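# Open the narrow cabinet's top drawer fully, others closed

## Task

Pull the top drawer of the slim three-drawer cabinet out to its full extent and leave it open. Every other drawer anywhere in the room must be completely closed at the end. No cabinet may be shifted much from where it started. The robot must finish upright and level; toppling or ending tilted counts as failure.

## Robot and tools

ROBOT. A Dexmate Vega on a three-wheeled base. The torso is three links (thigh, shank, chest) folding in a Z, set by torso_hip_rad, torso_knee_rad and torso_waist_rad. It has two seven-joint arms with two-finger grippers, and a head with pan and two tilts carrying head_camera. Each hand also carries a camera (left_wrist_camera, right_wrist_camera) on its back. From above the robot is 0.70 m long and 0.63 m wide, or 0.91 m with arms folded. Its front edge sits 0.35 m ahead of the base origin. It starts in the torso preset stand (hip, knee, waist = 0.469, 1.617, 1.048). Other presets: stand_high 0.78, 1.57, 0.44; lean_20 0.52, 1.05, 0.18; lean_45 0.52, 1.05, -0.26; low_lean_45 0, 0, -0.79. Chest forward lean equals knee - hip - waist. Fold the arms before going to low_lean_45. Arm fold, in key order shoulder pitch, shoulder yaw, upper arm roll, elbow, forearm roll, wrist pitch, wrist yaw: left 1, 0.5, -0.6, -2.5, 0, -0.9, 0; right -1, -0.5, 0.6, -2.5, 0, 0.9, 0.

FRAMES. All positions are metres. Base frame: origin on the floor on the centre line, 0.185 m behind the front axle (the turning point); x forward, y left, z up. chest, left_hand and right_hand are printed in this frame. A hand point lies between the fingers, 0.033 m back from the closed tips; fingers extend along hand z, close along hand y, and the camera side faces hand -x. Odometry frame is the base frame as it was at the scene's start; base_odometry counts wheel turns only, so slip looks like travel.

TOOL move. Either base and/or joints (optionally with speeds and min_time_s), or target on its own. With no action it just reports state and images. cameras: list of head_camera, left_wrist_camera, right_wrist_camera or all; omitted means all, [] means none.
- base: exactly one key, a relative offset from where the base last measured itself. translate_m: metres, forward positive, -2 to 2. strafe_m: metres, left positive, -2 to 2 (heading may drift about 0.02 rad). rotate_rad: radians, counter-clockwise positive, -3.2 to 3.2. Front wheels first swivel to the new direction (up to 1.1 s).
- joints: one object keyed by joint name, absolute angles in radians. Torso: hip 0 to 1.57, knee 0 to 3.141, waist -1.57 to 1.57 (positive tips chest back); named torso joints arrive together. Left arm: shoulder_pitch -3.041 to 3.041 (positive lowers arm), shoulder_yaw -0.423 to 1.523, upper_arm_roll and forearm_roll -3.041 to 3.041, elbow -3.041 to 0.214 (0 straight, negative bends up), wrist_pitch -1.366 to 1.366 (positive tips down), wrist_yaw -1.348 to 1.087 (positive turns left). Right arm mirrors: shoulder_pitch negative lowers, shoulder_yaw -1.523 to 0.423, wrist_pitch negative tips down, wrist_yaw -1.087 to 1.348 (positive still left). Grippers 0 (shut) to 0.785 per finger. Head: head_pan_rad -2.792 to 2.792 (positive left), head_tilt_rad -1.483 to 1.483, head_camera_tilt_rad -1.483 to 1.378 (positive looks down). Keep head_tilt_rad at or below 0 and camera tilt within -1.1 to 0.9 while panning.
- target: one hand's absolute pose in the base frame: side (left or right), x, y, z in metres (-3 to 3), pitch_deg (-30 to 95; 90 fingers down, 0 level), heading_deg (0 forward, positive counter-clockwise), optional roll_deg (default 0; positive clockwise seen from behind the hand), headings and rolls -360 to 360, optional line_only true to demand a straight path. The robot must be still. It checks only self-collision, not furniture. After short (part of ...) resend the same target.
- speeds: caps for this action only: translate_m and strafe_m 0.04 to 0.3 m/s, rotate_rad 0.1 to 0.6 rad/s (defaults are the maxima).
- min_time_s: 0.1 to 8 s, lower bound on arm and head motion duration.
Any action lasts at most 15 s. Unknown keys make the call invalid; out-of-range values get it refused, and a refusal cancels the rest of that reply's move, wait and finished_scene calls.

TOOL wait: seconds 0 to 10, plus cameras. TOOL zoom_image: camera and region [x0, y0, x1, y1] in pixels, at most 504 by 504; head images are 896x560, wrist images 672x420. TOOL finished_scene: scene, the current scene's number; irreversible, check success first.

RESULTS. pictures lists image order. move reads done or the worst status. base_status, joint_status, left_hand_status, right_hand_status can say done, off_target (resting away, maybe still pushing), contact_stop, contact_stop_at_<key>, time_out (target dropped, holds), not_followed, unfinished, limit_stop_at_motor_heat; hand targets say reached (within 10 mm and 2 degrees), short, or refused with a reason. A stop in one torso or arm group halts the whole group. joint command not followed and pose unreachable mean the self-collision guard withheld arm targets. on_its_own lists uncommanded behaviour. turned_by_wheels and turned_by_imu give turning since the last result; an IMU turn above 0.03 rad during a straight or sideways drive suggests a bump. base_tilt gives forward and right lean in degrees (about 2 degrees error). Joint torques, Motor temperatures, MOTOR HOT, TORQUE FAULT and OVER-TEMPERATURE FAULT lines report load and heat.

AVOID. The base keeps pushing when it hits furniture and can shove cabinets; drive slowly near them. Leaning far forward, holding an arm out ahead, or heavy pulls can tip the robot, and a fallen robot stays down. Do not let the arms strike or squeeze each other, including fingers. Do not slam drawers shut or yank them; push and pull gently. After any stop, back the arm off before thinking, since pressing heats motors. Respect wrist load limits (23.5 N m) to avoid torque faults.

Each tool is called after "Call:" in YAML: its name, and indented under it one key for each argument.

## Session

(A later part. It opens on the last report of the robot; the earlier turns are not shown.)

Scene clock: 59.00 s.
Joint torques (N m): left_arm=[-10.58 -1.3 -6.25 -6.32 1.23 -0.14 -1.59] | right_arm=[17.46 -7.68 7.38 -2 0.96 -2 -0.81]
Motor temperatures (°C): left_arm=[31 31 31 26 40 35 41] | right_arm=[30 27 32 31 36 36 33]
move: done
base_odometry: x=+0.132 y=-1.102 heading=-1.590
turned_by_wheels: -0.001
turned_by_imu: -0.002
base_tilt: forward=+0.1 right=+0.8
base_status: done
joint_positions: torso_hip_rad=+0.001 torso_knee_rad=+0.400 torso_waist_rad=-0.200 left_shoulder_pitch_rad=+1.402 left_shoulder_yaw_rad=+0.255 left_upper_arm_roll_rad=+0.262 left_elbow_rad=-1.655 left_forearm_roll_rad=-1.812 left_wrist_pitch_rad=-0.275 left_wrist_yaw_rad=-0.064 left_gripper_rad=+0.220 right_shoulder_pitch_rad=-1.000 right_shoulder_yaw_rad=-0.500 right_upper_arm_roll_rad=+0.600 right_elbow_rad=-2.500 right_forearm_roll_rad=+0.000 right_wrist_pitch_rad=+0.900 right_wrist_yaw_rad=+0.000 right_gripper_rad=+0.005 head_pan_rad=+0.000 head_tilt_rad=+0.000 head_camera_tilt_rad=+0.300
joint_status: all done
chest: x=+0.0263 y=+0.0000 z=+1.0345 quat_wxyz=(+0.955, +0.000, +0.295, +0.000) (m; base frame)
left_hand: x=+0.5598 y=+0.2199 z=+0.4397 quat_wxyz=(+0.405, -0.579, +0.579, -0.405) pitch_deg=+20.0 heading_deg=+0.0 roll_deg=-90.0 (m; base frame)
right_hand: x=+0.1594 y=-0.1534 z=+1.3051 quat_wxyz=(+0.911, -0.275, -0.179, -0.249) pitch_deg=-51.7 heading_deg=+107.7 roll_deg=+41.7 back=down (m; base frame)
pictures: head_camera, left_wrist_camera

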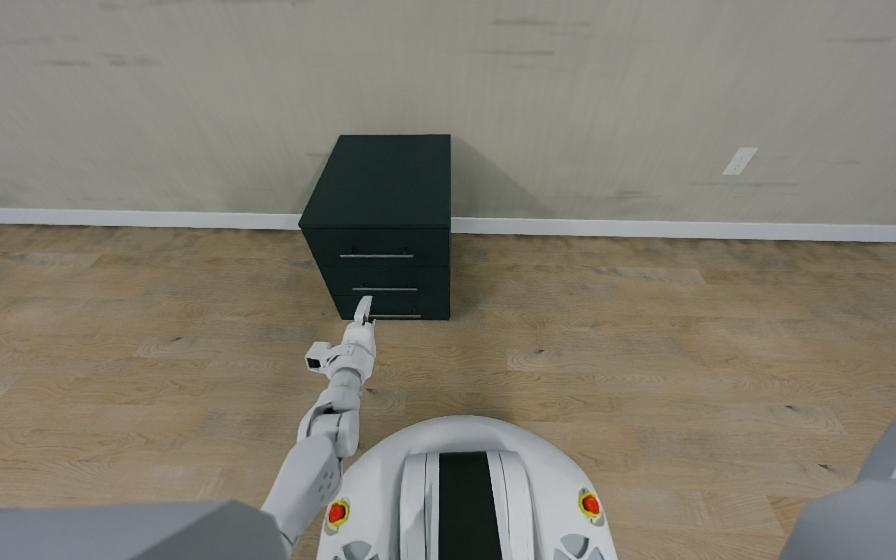

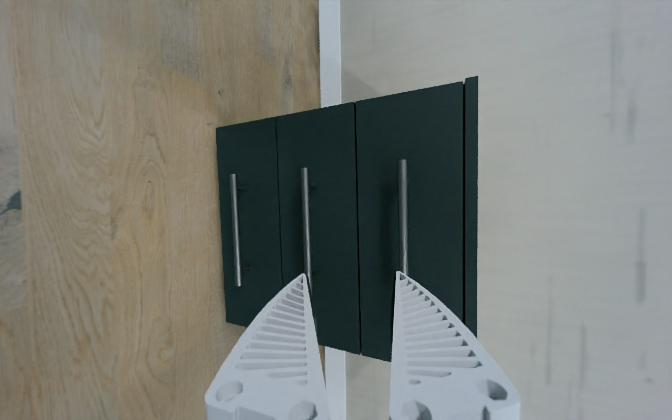

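Call:
move:
  base: {"translate_m": 0.155}
  speeds: {"translate_m": 0.08}
  cameras: ["head_camera", "left_wrist_camera"]

Call:
zoom_image:
  camera: "head_camera"
  region: [260, 220, 460, 400]

Call:
zoom_image:
  camera: "left_wrist_camera"
  region: [240, 80, 500, 420]

Scene clock: 61.97 s.
Joint torques (N m): left_arm=[-10.21 -0.25 -5.66 -5.59 0.88 0.14 -1.32] | right_arm=[19.6 -7.61 6.82 -1.2 1.02 -1.87 -0.89]
Motor temperatures (°C): left_arm=[31 31 31 26 40 35 41] | right_arm=[30 27 32 31 36 36 33]
move: done
base_odometry: x=+0.129 y=-1.256 heading=-1.591
turned_by_wheels: -0.001
turned_by_imu: -0.001
base_tilt: forward=+0.0 right=+0.7
base_status: done
joint_positions: torso_hip_rad=+0.001 torso_knee_rad=+0.400 torso_waist_rad=-0.200 left_shoulder_pitch_rad=+1.402 left_shoulder_yaw_rad=+0.255 left_upper_arm_roll_rad=+0.262 left_elbow_rad=-1.655 left_forearm_roll_rad=-1.812 left_wrist_pitch_rad=-0.275 left_wrist_yaw_rad=-0.064 left_gripper_rad=+0.220 right_shoulder_pitch_rad=-1.000 right_shoulder_yaw_rad=-0.500 right_upper_arm_roll_rad=+0.600 right_elbow_rad=-2.500 right_forearm_roll_rad=+0.000 right_wrist_pitch_rad=+0.900 right_wrist_yaw_rad=+0.000 right_gripper_rad=+0.005 head_pan_rad=+0.000 head_tilt_rad=+0.000 head_camera_tilt_rad=+0.300
joint_status: not commanded
chest: x=+0.0263 y=+0.0000 z=+1.0345 quat_wxyz=(+0.955, +0.000, +0.295, +0.000) (m; base frame)
left_hand: x=+0.5598 y=+0.2199 z=+0.4397 quat_wxyz=(+0.405, -0.579, +0.579, -0.405) pitch_deg=+20.0 heading_deg=+0.0 roll_deg=-90.0 (m; base frame)
right_hand: x=+0.1594 y=-0.1534 z=+1.3051 quat_wxyz=(+0.911, -0.275, -0.179, -0.249) pitch_deg=-51.7 heading_deg=+107.7 roll_deg=+41.7 back=down (m; base frame)
pictures: head_camera, left_wrist_camera

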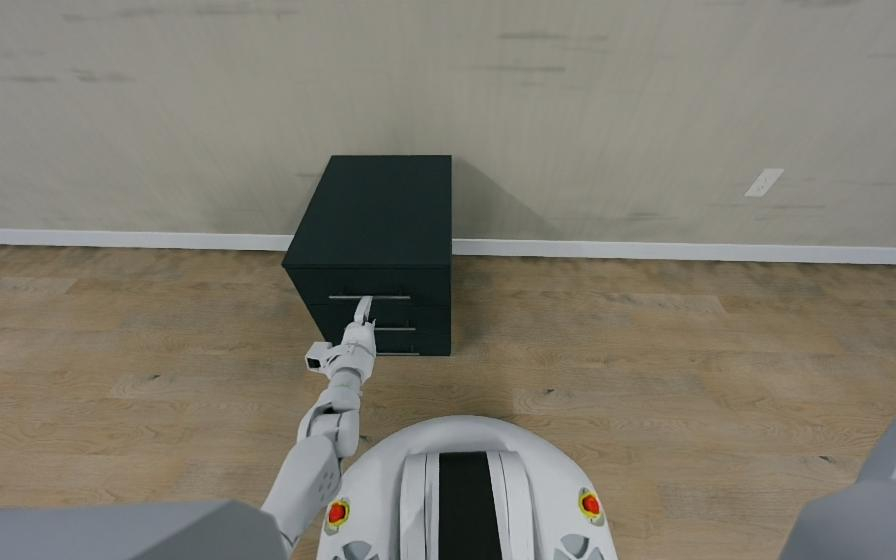

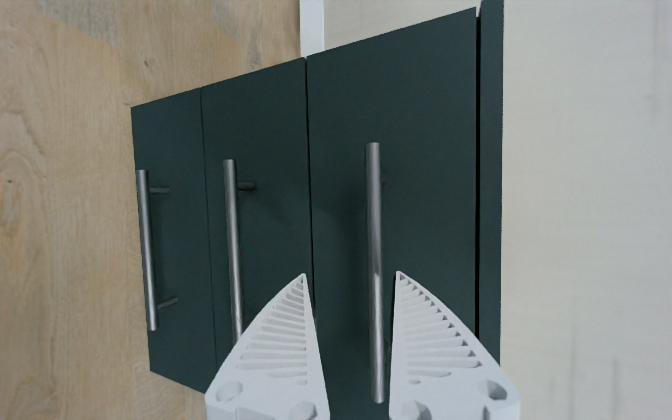

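Scaled by 2.520 from the camera's 896x560 image, which has a finer 960x600 frame.

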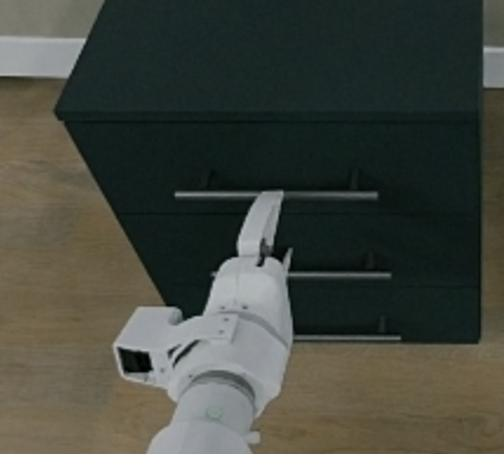

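Scaled by 1.482 from the camera's 672x420 image, which has a finer 960x600 frame.

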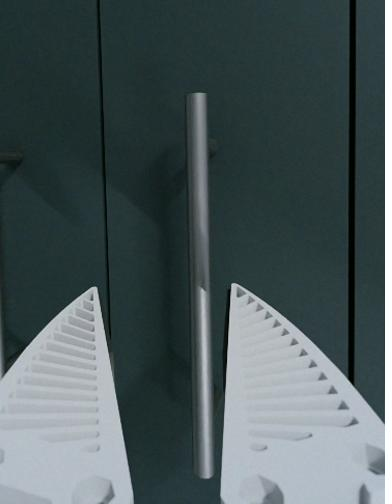

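Call:
move:
  target: {"side": "left", "x": 0.605, "y": 0.219, "z": 0.44, "pitch_deg": 20, "heading_deg": 0, "roll_deg": 90, "line_only": true}
  cameras: ["head_camera", "left_wrist_camera"]

Call:
zoom_image:
  camera: "left_wrist_camera"
  region: [240, 80, 500, 420]

Call:
zoom_image:
  camera: "head_camera"
  region: [260, 220, 460, 400]

Scene clock: 64.00 s.
Joint torques (N m): left_arm=[-17.06 -1.19 -0.05 -6.14 0.53 0.28 -0.86] | right_arm=[17.46 -8.41 6.98 -1.1 0.95 -1.43 -0.87]
Motor temperatures (°C): left_arm=[31 31 31 26 40 35 41] | right_arm=[30 27 32 31 36 36 33]
move: done
base_odometry: x=+0.129 y=-1.256 heading=-1.591
turned_by_wheels: +0.000
turned_by_imu: +0.000
base_tilt: forward=+0.1 right=+0.8
base_status: not commanded
joint_positions: torso_hip_rad=+0.001 torso_knee_rad=+0.400 torso_waist_rad=-0.200 left_shoulder_pitch_rad=+1.279 left_shoulder_yaw_rad=+0.238 left_upper_arm_roll_rad=+0.271 left_elbow_rad=-1.558 left_forearm_roll_rad=-1.820 left_wrist_pitch_rad=-0.260 left_wrist_yaw_rad=-0.036 left_gripper_rad=+0.220 right_shoulder_pitch_rad=-1.000 right_shoulder_yaw_rad=-0.500 right_upper_arm_roll_rad=+0.600 right_elbow_rad=-2.500 right_forearm_roll_rad=+0.000 right_wrist_pitch_rad=+0.900 right_wrist_yaw_rad=+0.000 right_gripper_rad=+0.005 head_pan_rad=+0.000 head_tilt_rad=+0.000 head_camera_tilt_rad=+0.300
joint_status: not commanded
chest: x=+0.0263 y=+0.0000 z=+1.0345 quat_wxyz=(+0.955, +0.000, +0.295, +0.000) (m; base frame)
left_hand: x=+0.6035 y=+0.2193 z=+0.4397 quat_wxyz=(+0.406, -0.579, +0.579, -0.405) pitch_deg=+20.0 heading_deg=+0.0 roll_deg=-90.0 (m; base frame)
left_hand_status: reached (straight line, planned for 0.7 s): 2 mm and 0.0 deg off.
right_hand: x=+0.1594 y=-0.1534 z=+1.3051 quat_wxyz=(+0.911, -0.275, -0.179, -0.249) pitch_deg=-51.7 heading_deg=+107.7 roll_deg=+41.7 back=down (m; base frame)
pictures: head_camera, left_wrist_camera

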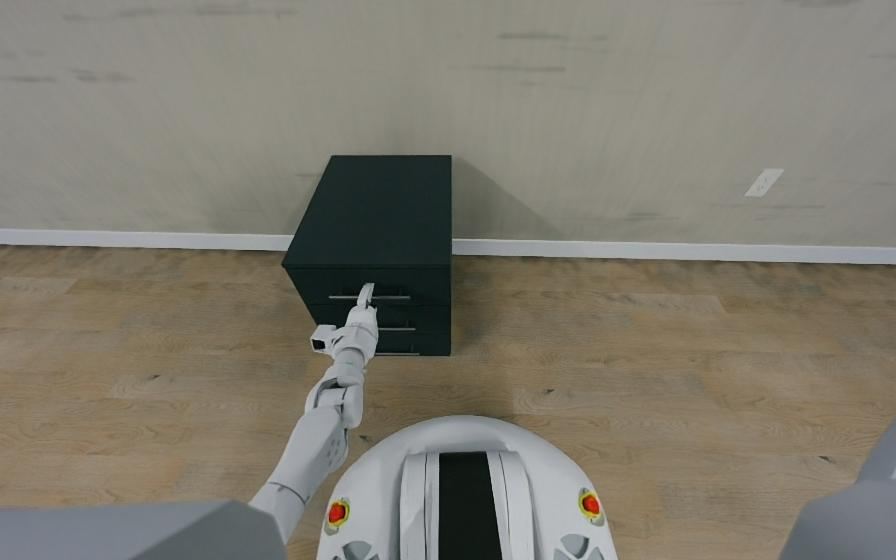

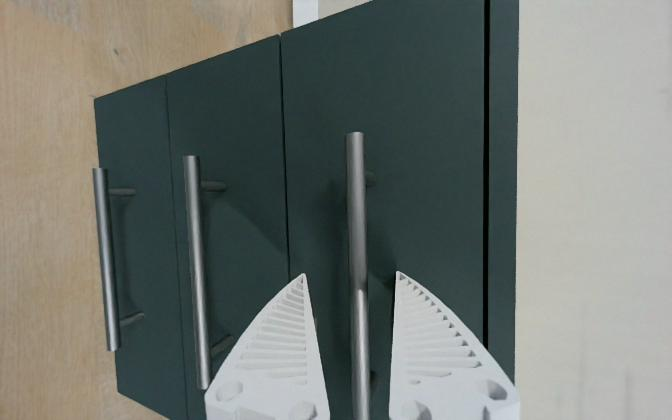

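Scaled by 1.482 from the camera's 672x420 image, which has a finer 960x600 frame.

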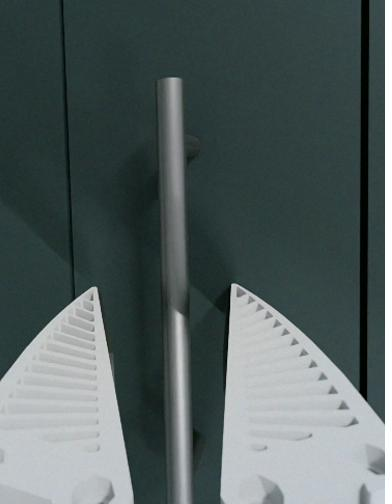

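Scaled by 2.520 from the camera's 896x560 image, which has a finer 960x600 frame.

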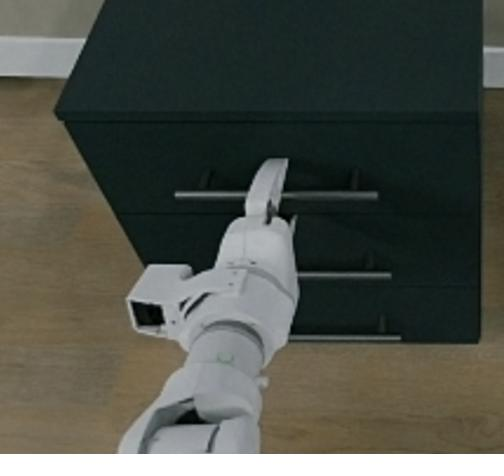

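Good, same as before. Close and pull.

Call:
move:
  joints: {"left_gripper_rad": 0.0}
  cameras: ["left_wrist_camera"]

Call:
move:
  base: {"translate_m": -0.06}
  speeds: {"translate_m": 0.05}
  cameras: ["head_camera", "left_wrist_camera"]

Scene clock: 64.93 s.
Joint torques (N m): left_arm=[-10.21 -2.49 -0.04 -4.38 0.41 0.41 -0.18] | right_arm=[18.88 -9.09 7.18 -2.07 0.94 -1.75 -0.92]
Motor temperatures (°C): left_arm=[31 31 31 26 40 35 41] | right_arm=[30 27 33 31 36 36 33]
move: done
base_odometry: x=+0.129 y=-1.256 heading=-1.591
turned_by_wheels: +0.000
turned_by_imu: +0.000
base_tilt: forward=+0.1 right=+0.7
base_status: not commanded
joint_positions: torso_hip_rad=+0.001 torso_knee_rad=+0.400 torso_waist_rad=-0.200 left_shoulder_pitch_rad=+1.276 left_shoulder_yaw_rad=+0.237 left_upper_arm_roll_rad=+0.271 left_elbow_rad=-1.556 left_forearm_roll_rad=-1.820 left_wrist_pitch_rad=-0.260 left_wrist_yaw_rad=-0.036 left_gripper_rad=+0.000 right_shoulder_pitch_rad=-1.000 right_shoulder_yaw_rad=-0.500 right_upper_arm_roll_rad=+0.600 right_elbow_rad=-2.500 right_forearm_roll_rad=+0.000 right_wrist_pitch_rad=+0.900 right_wrist_yaw_rad=+0.000 right_gripper_rad=+0.005 head_pan_rad=+0.000 head_tilt_rad=+0.000 head_camera_tilt_rad=+0.300
joint_status: all done
chest: x=+0.0263 y=+0.0000 z=+1.0345 quat_wxyz=(+0.955, +0.000, +0.295, +0.000) (m; base frame)
left_hand: x=+0.6050 y=+0.2192 z=+0.4402 quat_wxyz=(+0.406, -0.579, +0.579, -0.406) pitch_deg=+20.0 heading_deg=+0.0 roll_deg=-90.0 (m; base frame)
right_hand: x=+0.1594 y=-0.1534 z=+1.3051 quat_wxyz=(+0.911, -0.275, -0.179, -0.249) pitch_deg=-51.7 heading_deg=+107.7 roll_deg=+41.7 back=down (m; base frame)
pictures: left_wrist_camera

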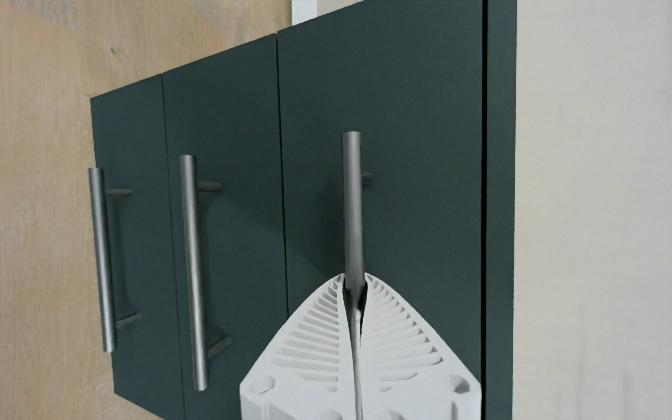

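Scene clock: 66.67 s.
Joint torques (N m): left_arm=[-8.65 -2.84 0.65 -5.07 0.49 0.23 0.25] | right_arm=[18.74 -7.27 6.83 -1.15 1 -1.18 -0.83]
Motor temperatures (°C): left_arm=[31 31 31 26 40 35 41] | right_arm=[30 27 33 31 36 36 33]
move: done
base_odometry: x=+0.130 y=-1.196 heading=-1.591
turned_by_wheels: +0.000
turned_by_imu: +0.000
base_tilt: forward=+0.1 right=+0.8
base_status: done
joint_positions: torso_hip_rad=+0.001 torso_knee_rad=+0.400 torso_waist_rad=-0.200 left_shoulder_pitch_rad=+1.275 left_shoulder_yaw_rad=+0.237 left_upper_arm_roll_rad=+0.271 left_elbow_rad=-1.555 left_forearm_roll_rad=-1.820 left_wrist_pitch_rad=-0.260 left_wrist_yaw_rad=-0.036 left_gripper_rad=+0.000 right_shoulder_pitch_rad=-1.000 right_shoulder_yaw_rad=-0.500 right_upper_arm_roll_rad=+0.600 right_elbow_rad=-2.500 right_forearm_roll_rad=+0.000 right_wrist_pitch_rad=+0.900 right_wrist_yaw_rad=+0.000 right_gripper_rad=+0.005 head_pan_rad=+0.000 head_tilt_rad=+0.000 head_camera_tilt_rad=+0.300
joint_status: not commanded
chest: x=+0.0262 y=+0.0000 z=+1.0345 quat_wxyz=(+0.955, +0.000, +0.295, +0.000) (m; base frame)
left_hand: x=+0.6051 y=+0.2193 z=+0.4403 quat_wxyz=(+0.406, -0.579, +0.579, -0.406) pitch_deg=+20.0 heading_deg=+0.0 roll_deg=-90.0 (m; base frame)
right_hand: x=+0.1592 y=-0.1534 z=+1.3051 quat_wxyz=(+0.911, -0.275, -0.179, -0.249) pitch_deg=-51.7 heading_deg=+107.7 roll_deg=+41.7 back=down (m; base frame)
pictures: head_camera, left_wrist_camera

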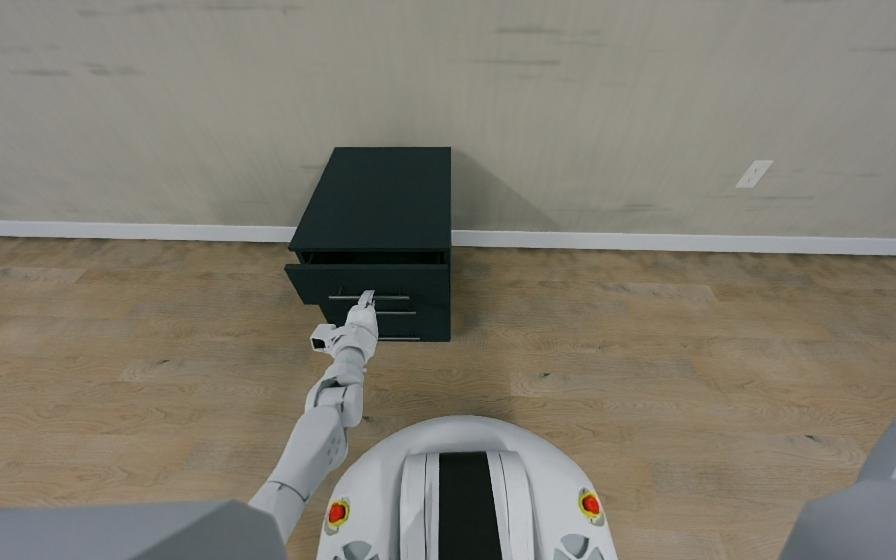

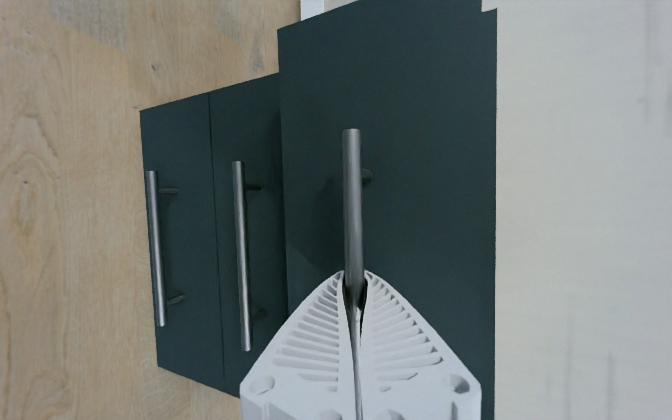

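Call:
move:
  base: {"translate_m": -0.22}
  speeds: {"translate_m": 0.06}
  cameras: ["head_camera", "left_wrist_camera"]

Call:
move:
  base: {"translate_m": -0.07}
  speeds: {"translate_m": 0.04}
  cameras: ["head_camera", "left_wrist_camera"]

Scene clock: 71.17 s.
Joint torques (N m): left_arm=[-6.26 -1.49 2.45 -5.61 0.57 3.55 -0.05] | right_arm=[19.01 -7.56 7.29 -1.86 1 -1.52 -1]
Motor temperatures (°C): left_arm=[31 31 31 26 40 35 41] | right_arm=[30 27 33 31 36 36 33]
move: done
base_odometry: x=+0.134 y=-0.977 heading=-1.591
turned_by_wheels: +0.000
turned_by_imu: +0.000
base_tilt: forward=+0.0 right=+0.8
base_status: done
joint_positions: torso_hip_rad=+0.001 torso_knee_rad=+0.400 torso_waist_rad=-0.200 left_shoulder_pitch_rad=+1.275 left_shoulder_yaw_rad=+0.237 left_upper_arm_roll_rad=+0.271 left_elbow_rad=-1.555 left_forearm_roll_rad=-1.820 left_wrist_pitch_rad=-0.261 left_wrist_yaw_rad=-0.036 left_gripper_rad=+0.000 right_shoulder_pitch_rad=-1.000 right_shoulder_yaw_rad=-0.500 right_upper_arm_roll_rad=+0.600 right_elbow_rad=-2.500 right_forearm_roll_rad=+0.000 right_wrist_pitch_rad=+0.900 right_wrist_yaw_rad=+0.000 right_gripper_rad=+0.005 head_pan_rad=+0.000 head_tilt_rad=+0.000 head_camera_tilt_rad=+0.300
joint_status: not commanded
chest: x=+0.0262 y=+0.0000 z=+1.0345 quat_wxyz=(+0.955, +0.000, +0.295, +0.000) (m; base frame)
left_hand: x=+0.6051 y=+0.2198 z=+0.4403 quat_wxyz=(+0.406, -0.579, +0.579, -0.405) pitch_deg=+20.0 heading_deg=+0.1 roll_deg=-90.0 (m; base frame)
right_hand: x=+0.1592 y=-0.1534 z=+1.3051 quat_wxyz=(+0.911, -0.275, -0.179, -0.249) pitch_deg=-51.7 heading_deg=+107.7 roll_deg=+41.7 back=down (m; base frame)
pictures: head_camera, left_wrist_camera

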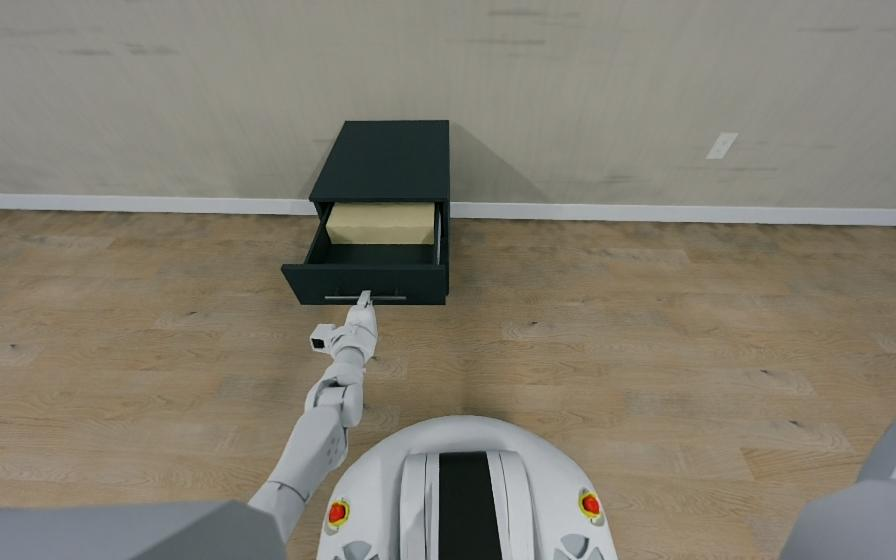

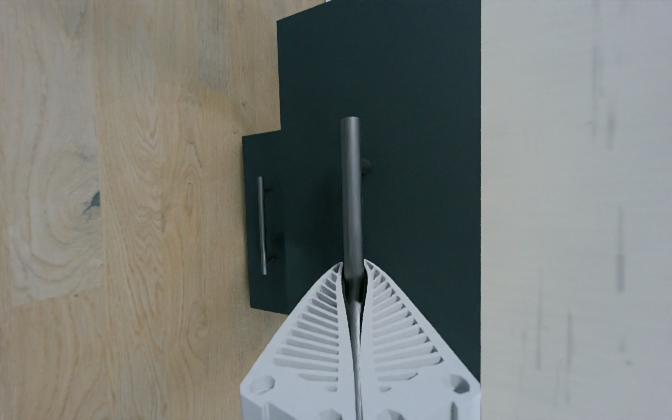

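Scene clock: 73.67 s.
Joint torques (N m): left_arm=[-5.8 -2.59 4.66 -7.08 0.57 4.12 0.07] | right_arm=[19.02 -8.29 7.21 -2.03 0.94 -1.39 -1.05]
Motor temperatures (°C): left_arm=[31 31 31 26 40 35 41] | right_arm=[30 27 33 31 36 36 33]
move: done
base_odometry: x=+0.136 y=-0.907 heading=-1.592
turned_by_wheels: -0.001
turned_by_imu: -0.001
base_tilt: forward=+0.0 right=+0.7
base_status: done
joint_positions: torso_hip_rad=+0.001 torso_knee_rad=+0.400 torso_waist_rad=-0.200 left_shoulder_pitch_rad=+1.275 left_shoulder_yaw_rad=+0.237 left_upper_arm_roll_rad=+0.271 left_elbow_rad=-1.555 left_forearm_roll_rad=-1.820 left_wrist_pitch_rad=-0.261 left_wrist_yaw_rad=-0.036 left_gripper_rad=+0.000 right_shoulder_pitch_rad=-1.000 right_shoulder_yaw_rad=-0.500 right_upper_arm_roll_rad=+0.600 right_elbow_rad=-2.500 right_forearm_roll_rad=+0.000 right_wrist_pitch_rad=+0.900 right_wrist_yaw_rad=+0.000 right_gripper_rad=+0.005 head_pan_rad=+0.000 head_tilt_rad=+0.000 head_camera_tilt_rad=+0.300
joint_status: not commanded
chest: x=+0.0262 y=+0.0000 z=+1.0345 quat_wxyz=(+0.955, +0.000, +0.295, +0.000) (m; base frame)
left_hand: x=+0.6052 y=+0.2200 z=+0.4403 quat_wxyz=(+0.406, -0.579, +0.579, -0.405) pitch_deg=+20.0 heading_deg=+0.1 roll_deg=-89.9 (m; base frame)
right_hand: x=+0.1592 y=-0.1534 z=+1.3051 quat_wxyz=(+0.911, -0.275, -0.179, -0.249) pitch_deg=-51.7 heading_deg=+107.7 roll_deg=+41.7 back=down (m; base frame)
pictures: head_camera, left_wrist_camera

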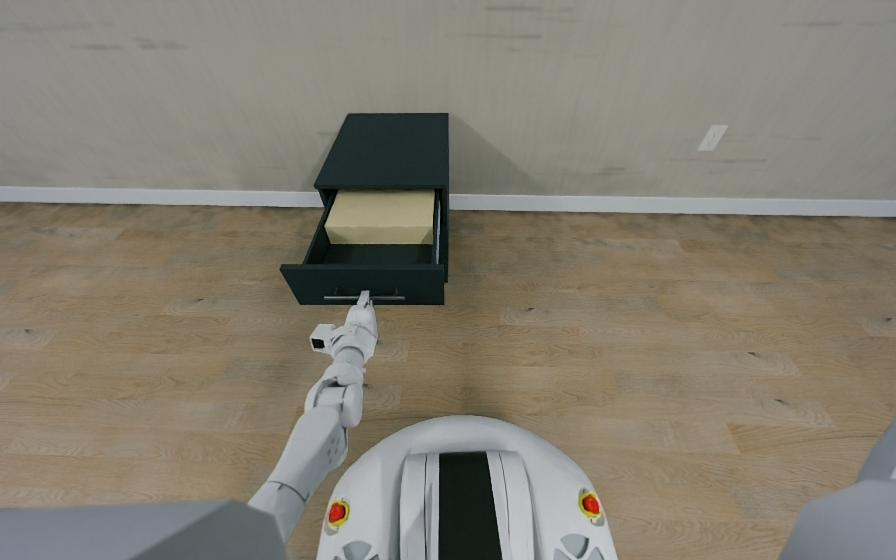

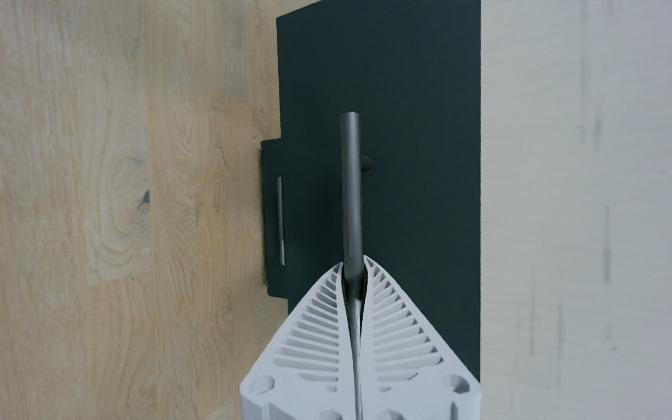

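Call:
move:
  base: {"translate_m": -0.035}
  speeds: {"translate_m": 0.04}
  cameras: ["head_camera", "left_wrist_camera"]

Call:
zoom_image:
  camera: "head_camera"
  region: [260, 90, 480, 340]

Scene clock: 75.50 s.
Joint torques (N m): left_arm=[-3.54 -2.55 4.61 -3.49 0.22 2.41 0.9] | right_arm=[17.68 -7.98 7.5 -1.78 1.04 -1.47 -0.79]
Motor temperatures (°C): left_arm=[31 31 31 26 40 35 41] | right_arm=[30 27 33 31 36 36 33]
move: done
base_odometry: x=+0.137 y=-0.872 heading=-1.593
turned_by_wheels: -0.001
turned_by_imu: -0.001
base_tilt: forward=+0.0 right=+0.8
base_status: done
joint_positions: torso_hip_rad=+0.001 torso_knee_rad=+0.400 torso_waist_rad=-0.200 left_shoulder_pitch_rad=+1.275 left_shoulder_yaw_rad=+0.237 left_upper_arm_roll_rad=+0.270 left_elbow_rad=-1.555 left_forearm_roll_rad=-1.820 left_wrist_pitch_rad=-0.260 left_wrist_yaw_rad=-0.036 left_gripper_rad=+0.000 right_shoulder_pitch_rad=-1.000 right_shoulder_yaw_rad=-0.500 right_upper_arm_roll_rad=+0.600 right_elbow_rad=-2.500 right_forearm_roll_rad=+0.000 right_wrist_pitch_rad=+0.900 right_wrist_yaw_rad=+0.000 right_gripper_rad=+0.005 head_pan_rad=+0.000 head_tilt_rad=+0.000 head_camera_tilt_rad=+0.300
joint_status: not commanded
chest: x=+0.0262 y=+0.0000 z=+1.0345 quat_wxyz=(+0.955, +0.000, +0.295, +0.000) (m; base frame)
left_hand: x=+0.6053 y=+0.2197 z=+0.4407 quat_wxyz=(+0.406, -0.579, +0.579, -0.406) pitch_deg=+19.9 heading_deg=+0.1 roll_deg=-90.0 (m; base frame)
right_hand: x=+0.1592 y=-0.1534 z=+1.3051 quat_wxyz=(+0.911, -0.275, -0.179, -0.249) pitch_deg=-51.7 heading_deg=+107.7 roll_deg=+41.7 back=down (m; base frame)
pictures: head_camera, left_wrist_camera

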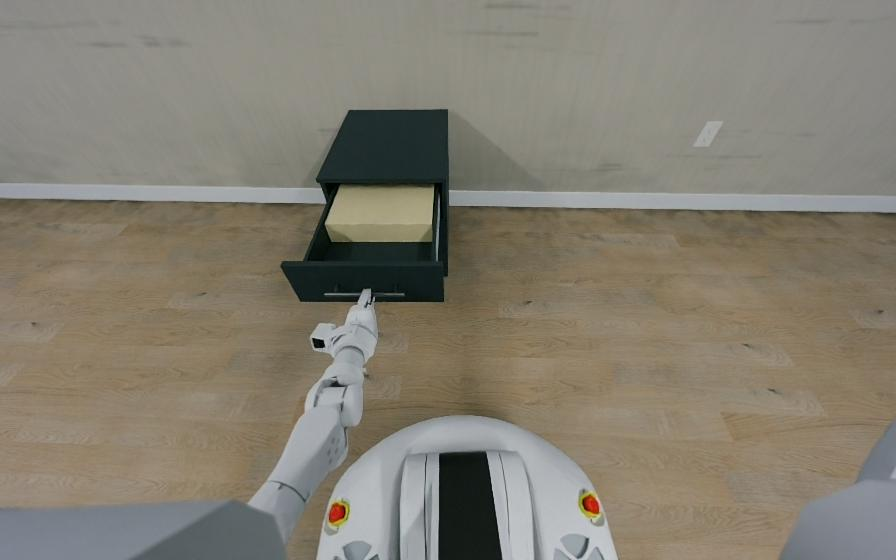

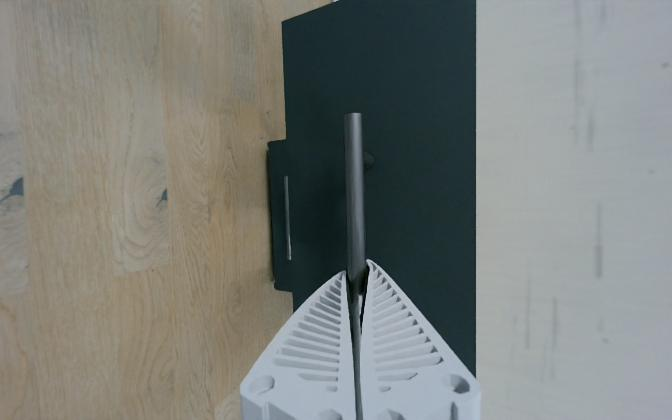

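Scaled by 2.016 from the camera's 896x560 image, which has a finer 960x600 frame.

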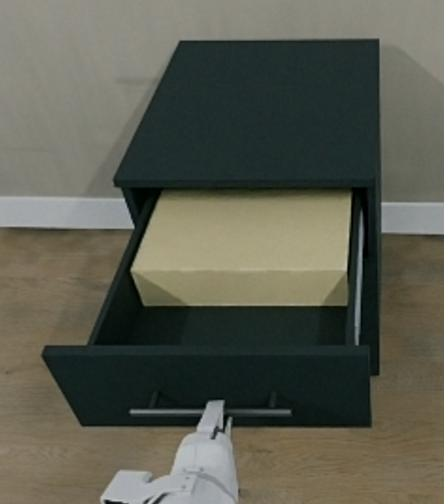

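Call:
move:
  target: {"side": "left", "x": 0.592, "y": 0.2195, "z": 0.44, "pitch_deg": 20, "heading_deg": 0, "roll_deg": 90, "line_only": true}
  cameras: ["head_camera", "left_wrist_camera"]

Call:
zoom_image:
  camera: "head_camera"
  region: [260, 90, 480, 340]

Call:
zoom_image:
  camera: "left_wrist_camera"
  region: [240, 80, 500, 420]

Scene clock: 76.90 s.
Joint torques (N m): left_arm=[12.27 2.63 -0.48 -0.56 -0.42 1.34 1.9] | right_arm=[18.67 -8.77 7.48 -2.92 1.03 -1.84 -0.85]
Motor temperatures (°C): left_arm=[31 31 31 26 40 35 41] | right_arm=[30 27 33 31 36 36 33]
move: done
base_odometry: x=+0.137 y=-0.872 heading=-1.593
turned_by_wheels: +0.000
turned_by_imu: +0.000
base_tilt: forward=+0.1 right=+0.8
base_status: not commanded
joint_positions: torso_hip_rad=+0.001 torso_knee_rad=+0.400 torso_waist_rad=-0.200 left_shoulder_pitch_rad=+1.308 left_shoulder_yaw_rad=+0.242 left_upper_arm_roll_rad=+0.268 left_elbow_rad=-1.584 left_forearm_roll_rad=-1.818 left_wrist_pitch_rad=-0.264 left_wrist_yaw_rad=-0.043 left_gripper_rad=+0.000 right_shoulder_pitch_rad=-1.000 right_shoulder_yaw_rad=-0.500 right_upper_arm_roll_rad=+0.600 right_elbow_rad=-2.500 right_forearm_roll_rad=+0.000 right_wrist_pitch_rad=+0.900 right_wrist_yaw_rad=+0.000 right_gripper_rad=+0.005 head_pan_rad=+0.000 head_tilt_rad=+0.000 head_camera_tilt_rad=+0.300
joint_status: not commanded
chest: x=+0.0261 y=+0.0000 z=+1.0345 quat_wxyz=(+0.955, +0.000, +0.295, +0.000) (m; base frame)
left_hand: x=+0.5940 y=+0.2196 z=+0.4411 quat_wxyz=(+0.406, -0.579, +0.579, -0.406) pitch_deg=+19.9 heading_deg=+0.0 roll_deg=-90.0 (m; base frame)
left_hand_status: reached (straight line, planned for 0.4 s): 2 mm and 0.1 deg off.
right_hand: x=+0.1592 y=-0.1534 z=+1.3051 quat_wxyz=(+0.911, -0.275, -0.179, -0.249) pitch_deg=-51.7 heading_deg=+107.7 roll_deg=+41.7 back=down (m; base frame)
pictures: head_camera, left_wrist_camera

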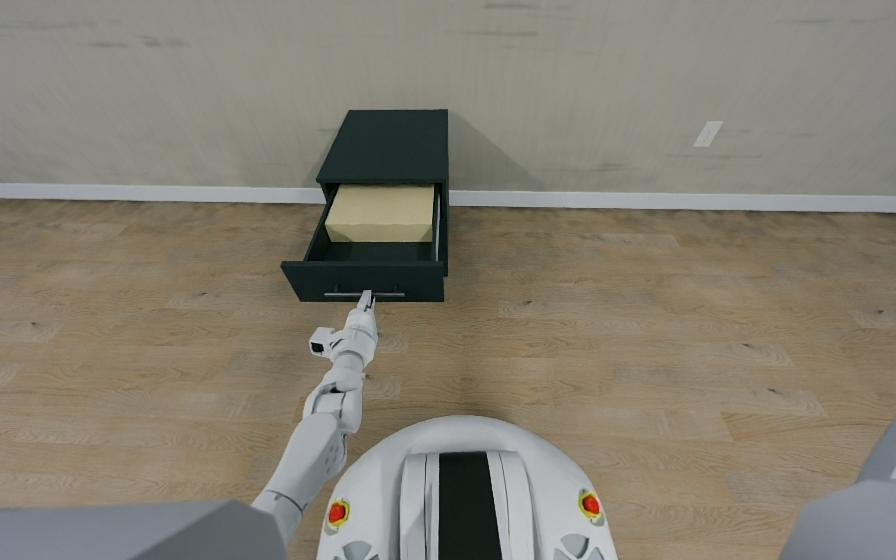

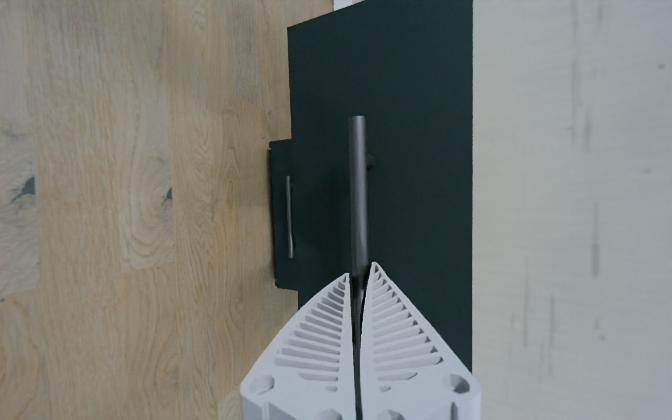

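Scaled by 2.016 from the camera's 896x560 image, which has a finer 960x600 frame.

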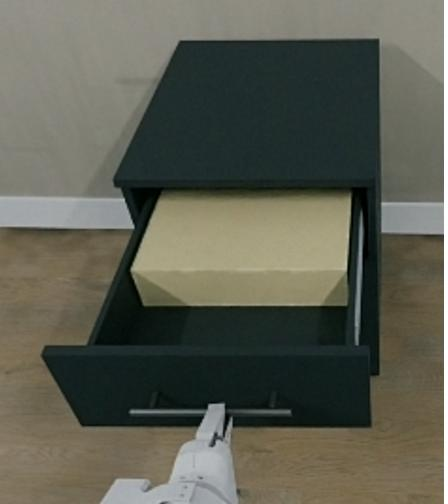

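Scaled by 1.482 from the camera's 672x420 image, which has a finer 960x600 frame.

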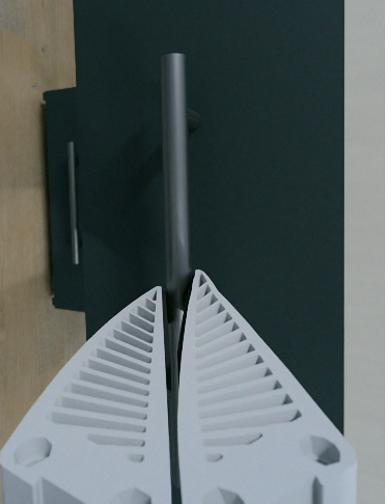

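Call:
move:
  joints: {"left_gripper_rad": 0.25}
  cameras: ["head_camera", "left_wrist_camera"]

Call:
zoom_image:
  camera: "head_camera"
  region: [260, 90, 480, 340]

Call:
move:
  base: {"translate_m": -0.2}
  speeds: {"translate_m": 0.08}
  cameras: ["head_camera", "left_wrist_camera"]

Call:
zoom_image:
  camera: "head_camera"
  region: [260, 60, 480, 310]

Scene clock: 77.93 s.
Joint torques (N m): left_arm=[-6.26 3.03 -2.25 -7.57 0.79 0.28 -0.89] | right_arm=[18.08 -7.48 7.25 -2.29 0.98 -1.78 -1.06]
Motor temperatures (°C): left_arm=[31 31 31 26 40 35 41] | right_arm=[30 27 33 31 36 36 33]
move: done
base_odometry: x=+0.137 y=-0.872 heading=-1.593
turned_by_wheels: +0.000
turned_by_imu: +0.000
base_tilt: forward=+0.0 right=+0.7
base_status: not commanded
joint_positions: torso_hip_rad=+0.001 torso_knee_rad=+0.400 torso_waist_rad=-0.200 left_shoulder_pitch_rad=+1.312 left_shoulder_yaw_rad=+0.243 left_upper_arm_roll_rad=+0.268 left_elbow_rad=-1.586 left_forearm_roll_rad=-1.818 left_wrist_pitch_rad=-0.264 left_wrist_yaw_rad=-0.042 left_gripper_rad=+0.250 right_shoulder_pitch_rad=-1.000 right_shoulder_yaw_rad=-0.500 right_upper_arm_roll_rad=+0.600 right_elbow_rad=-2.500 right_forearm_roll_rad=+0.000 right_wrist_pitch_rad=+0.900 right_wrist_yaw_rad=+0.000 right_gripper_rad=+0.005 head_pan_rad=+0.000 head_tilt_rad=+0.000 head_camera_tilt_rad=+0.300
joint_status: all done
chest: x=+0.0262 y=+0.0000 z=+1.0345 quat_wxyz=(+0.955, +0.000, +0.295, +0.000) (m; base frame)
left_hand: x=+0.5921 y=+0.2196 z=+0.4399 quat_wxyz=(+0.406, -0.579, +0.579, -0.405) pitch_deg=+20.0 heading_deg=+0.0 roll_deg=+90.0 (m; base frame)
right_hand: x=+0.1592 y=-0.1534 z=+1.3051 quat_wxyz=(+0.911, -0.275, -0.179, -0.249) pitch_deg=-51.7 heading_deg=+107.7 roll_deg=+41.7 back=down (m; base frame)
pictures: head_camera, left_wrist_camera

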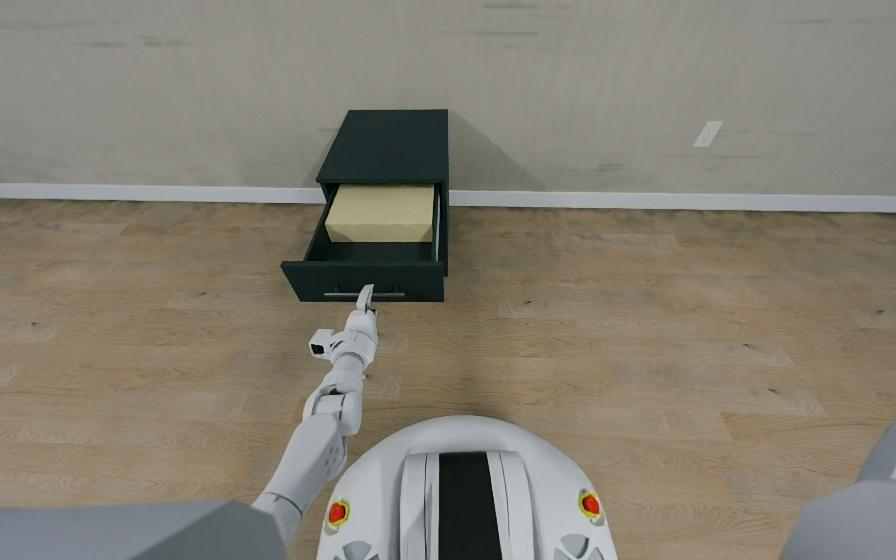

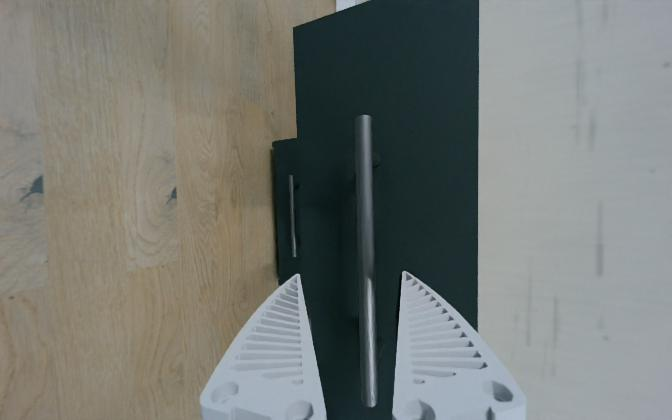

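Scaled by 2.016 from the camera's 896x560 image, which has a finer 960x600 frame.

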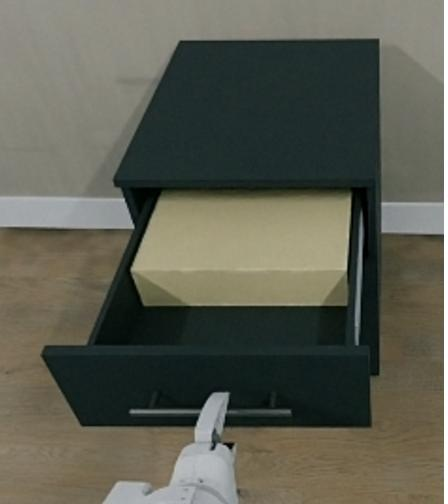

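Scene clock: 81.37 s.
Joint torques (N m): left_arm=[-4.11 2.54 -2.42 -7.44 0.95 0.15 -1.21] | right_arm=[17.67 -7.61 7.33 -2.01 0.98 -1.96 -0.96]
Motor temperatures (°C): left_arm=[31 31 31 26 40 35 41] | right_arm=[30 27 33 31 36 36 33]
move: done
base_odometry: x=+0.141 y=-0.672 heading=-1.594
turned_by_wheels: -0.001
turned_by_imu: +0.000
base_tilt: forward=+0.0 right=+0.8
base_status: done
joint_positions: torso_hip_rad=+0.001 torso_knee_rad=+0.400 torso_waist_rad=-0.200 left_shoulder_pitch_rad=+1.312 left_shoulder_yaw_rad=+0.243 left_upper_arm_roll_rad=+0.268 left_elbow_rad=-1.586 left_forearm_roll_rad=-1.818 left_wrist_pitch_rad=-0.264 left_wrist_yaw_rad=-0.042 left_gripper_rad=+0.250 right_shoulder_pitch_rad=-1.000 right_shoulder_yaw_rad=-0.500 right_upper_arm_roll_rad=+0.600 right_elbow_rad=-2.500 right_forearm_roll_rad=+0.000 right_wrist_pitch_rad=+0.900 right_wrist_yaw_rad=+0.000 right_gripper_rad=+0.005 head_pan_rad=+0.000 head_tilt_rad=+0.000 head_camera_tilt_rad=+0.300
joint_status: not commanded
chest: x=+0.0262 y=+0.0000 z=+1.0345 quat_wxyz=(+0.955, +0.000, +0.295, +0.000) (m; base frame)
left_hand: x=+0.5920 y=+0.2195 z=+0.4398 quat_wxyz=(+0.405, -0.579, +0.579, -0.405) pitch_deg=+20.0 heading_deg=+0.0 roll_deg=+90.0 (m; base frame)
right_hand: x=+0.1593 y=-0.1534 z=+1.3051 quat_wxyz=(+0.911, -0.275, -0.179, -0.249) pitch_deg=-51.7 heading_deg=+107.7 roll_deg=+41.7 back=down (m; base frame)
pictures: head_camera, left_wrist_camera

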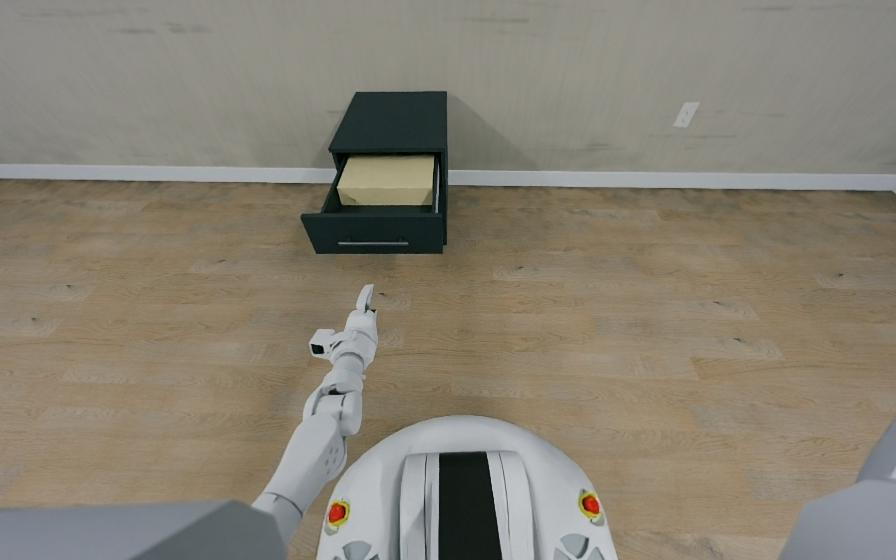

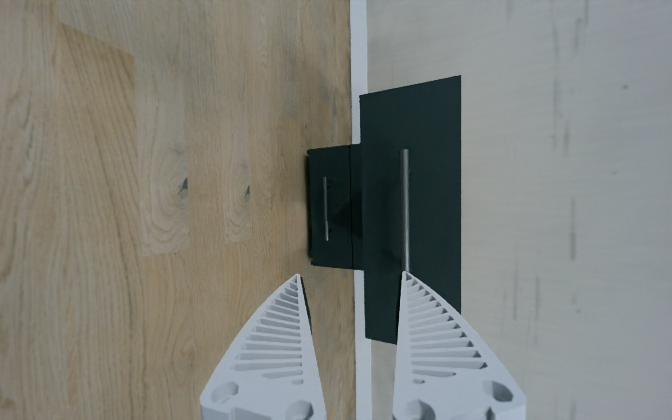

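Scaled by 2.016 from the camera's 896x560 image, which has a finer 960x600 frame.

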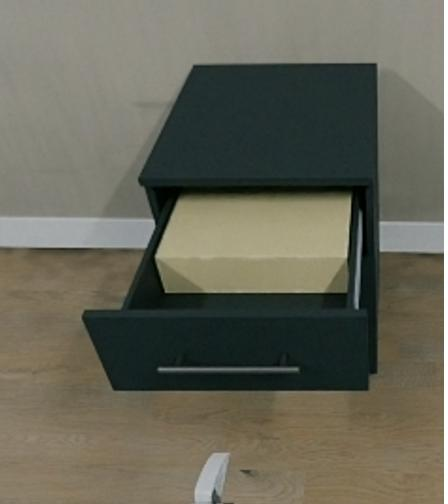

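Call:
finished_scene:
  scene: 3

The scene is finished: the task was done.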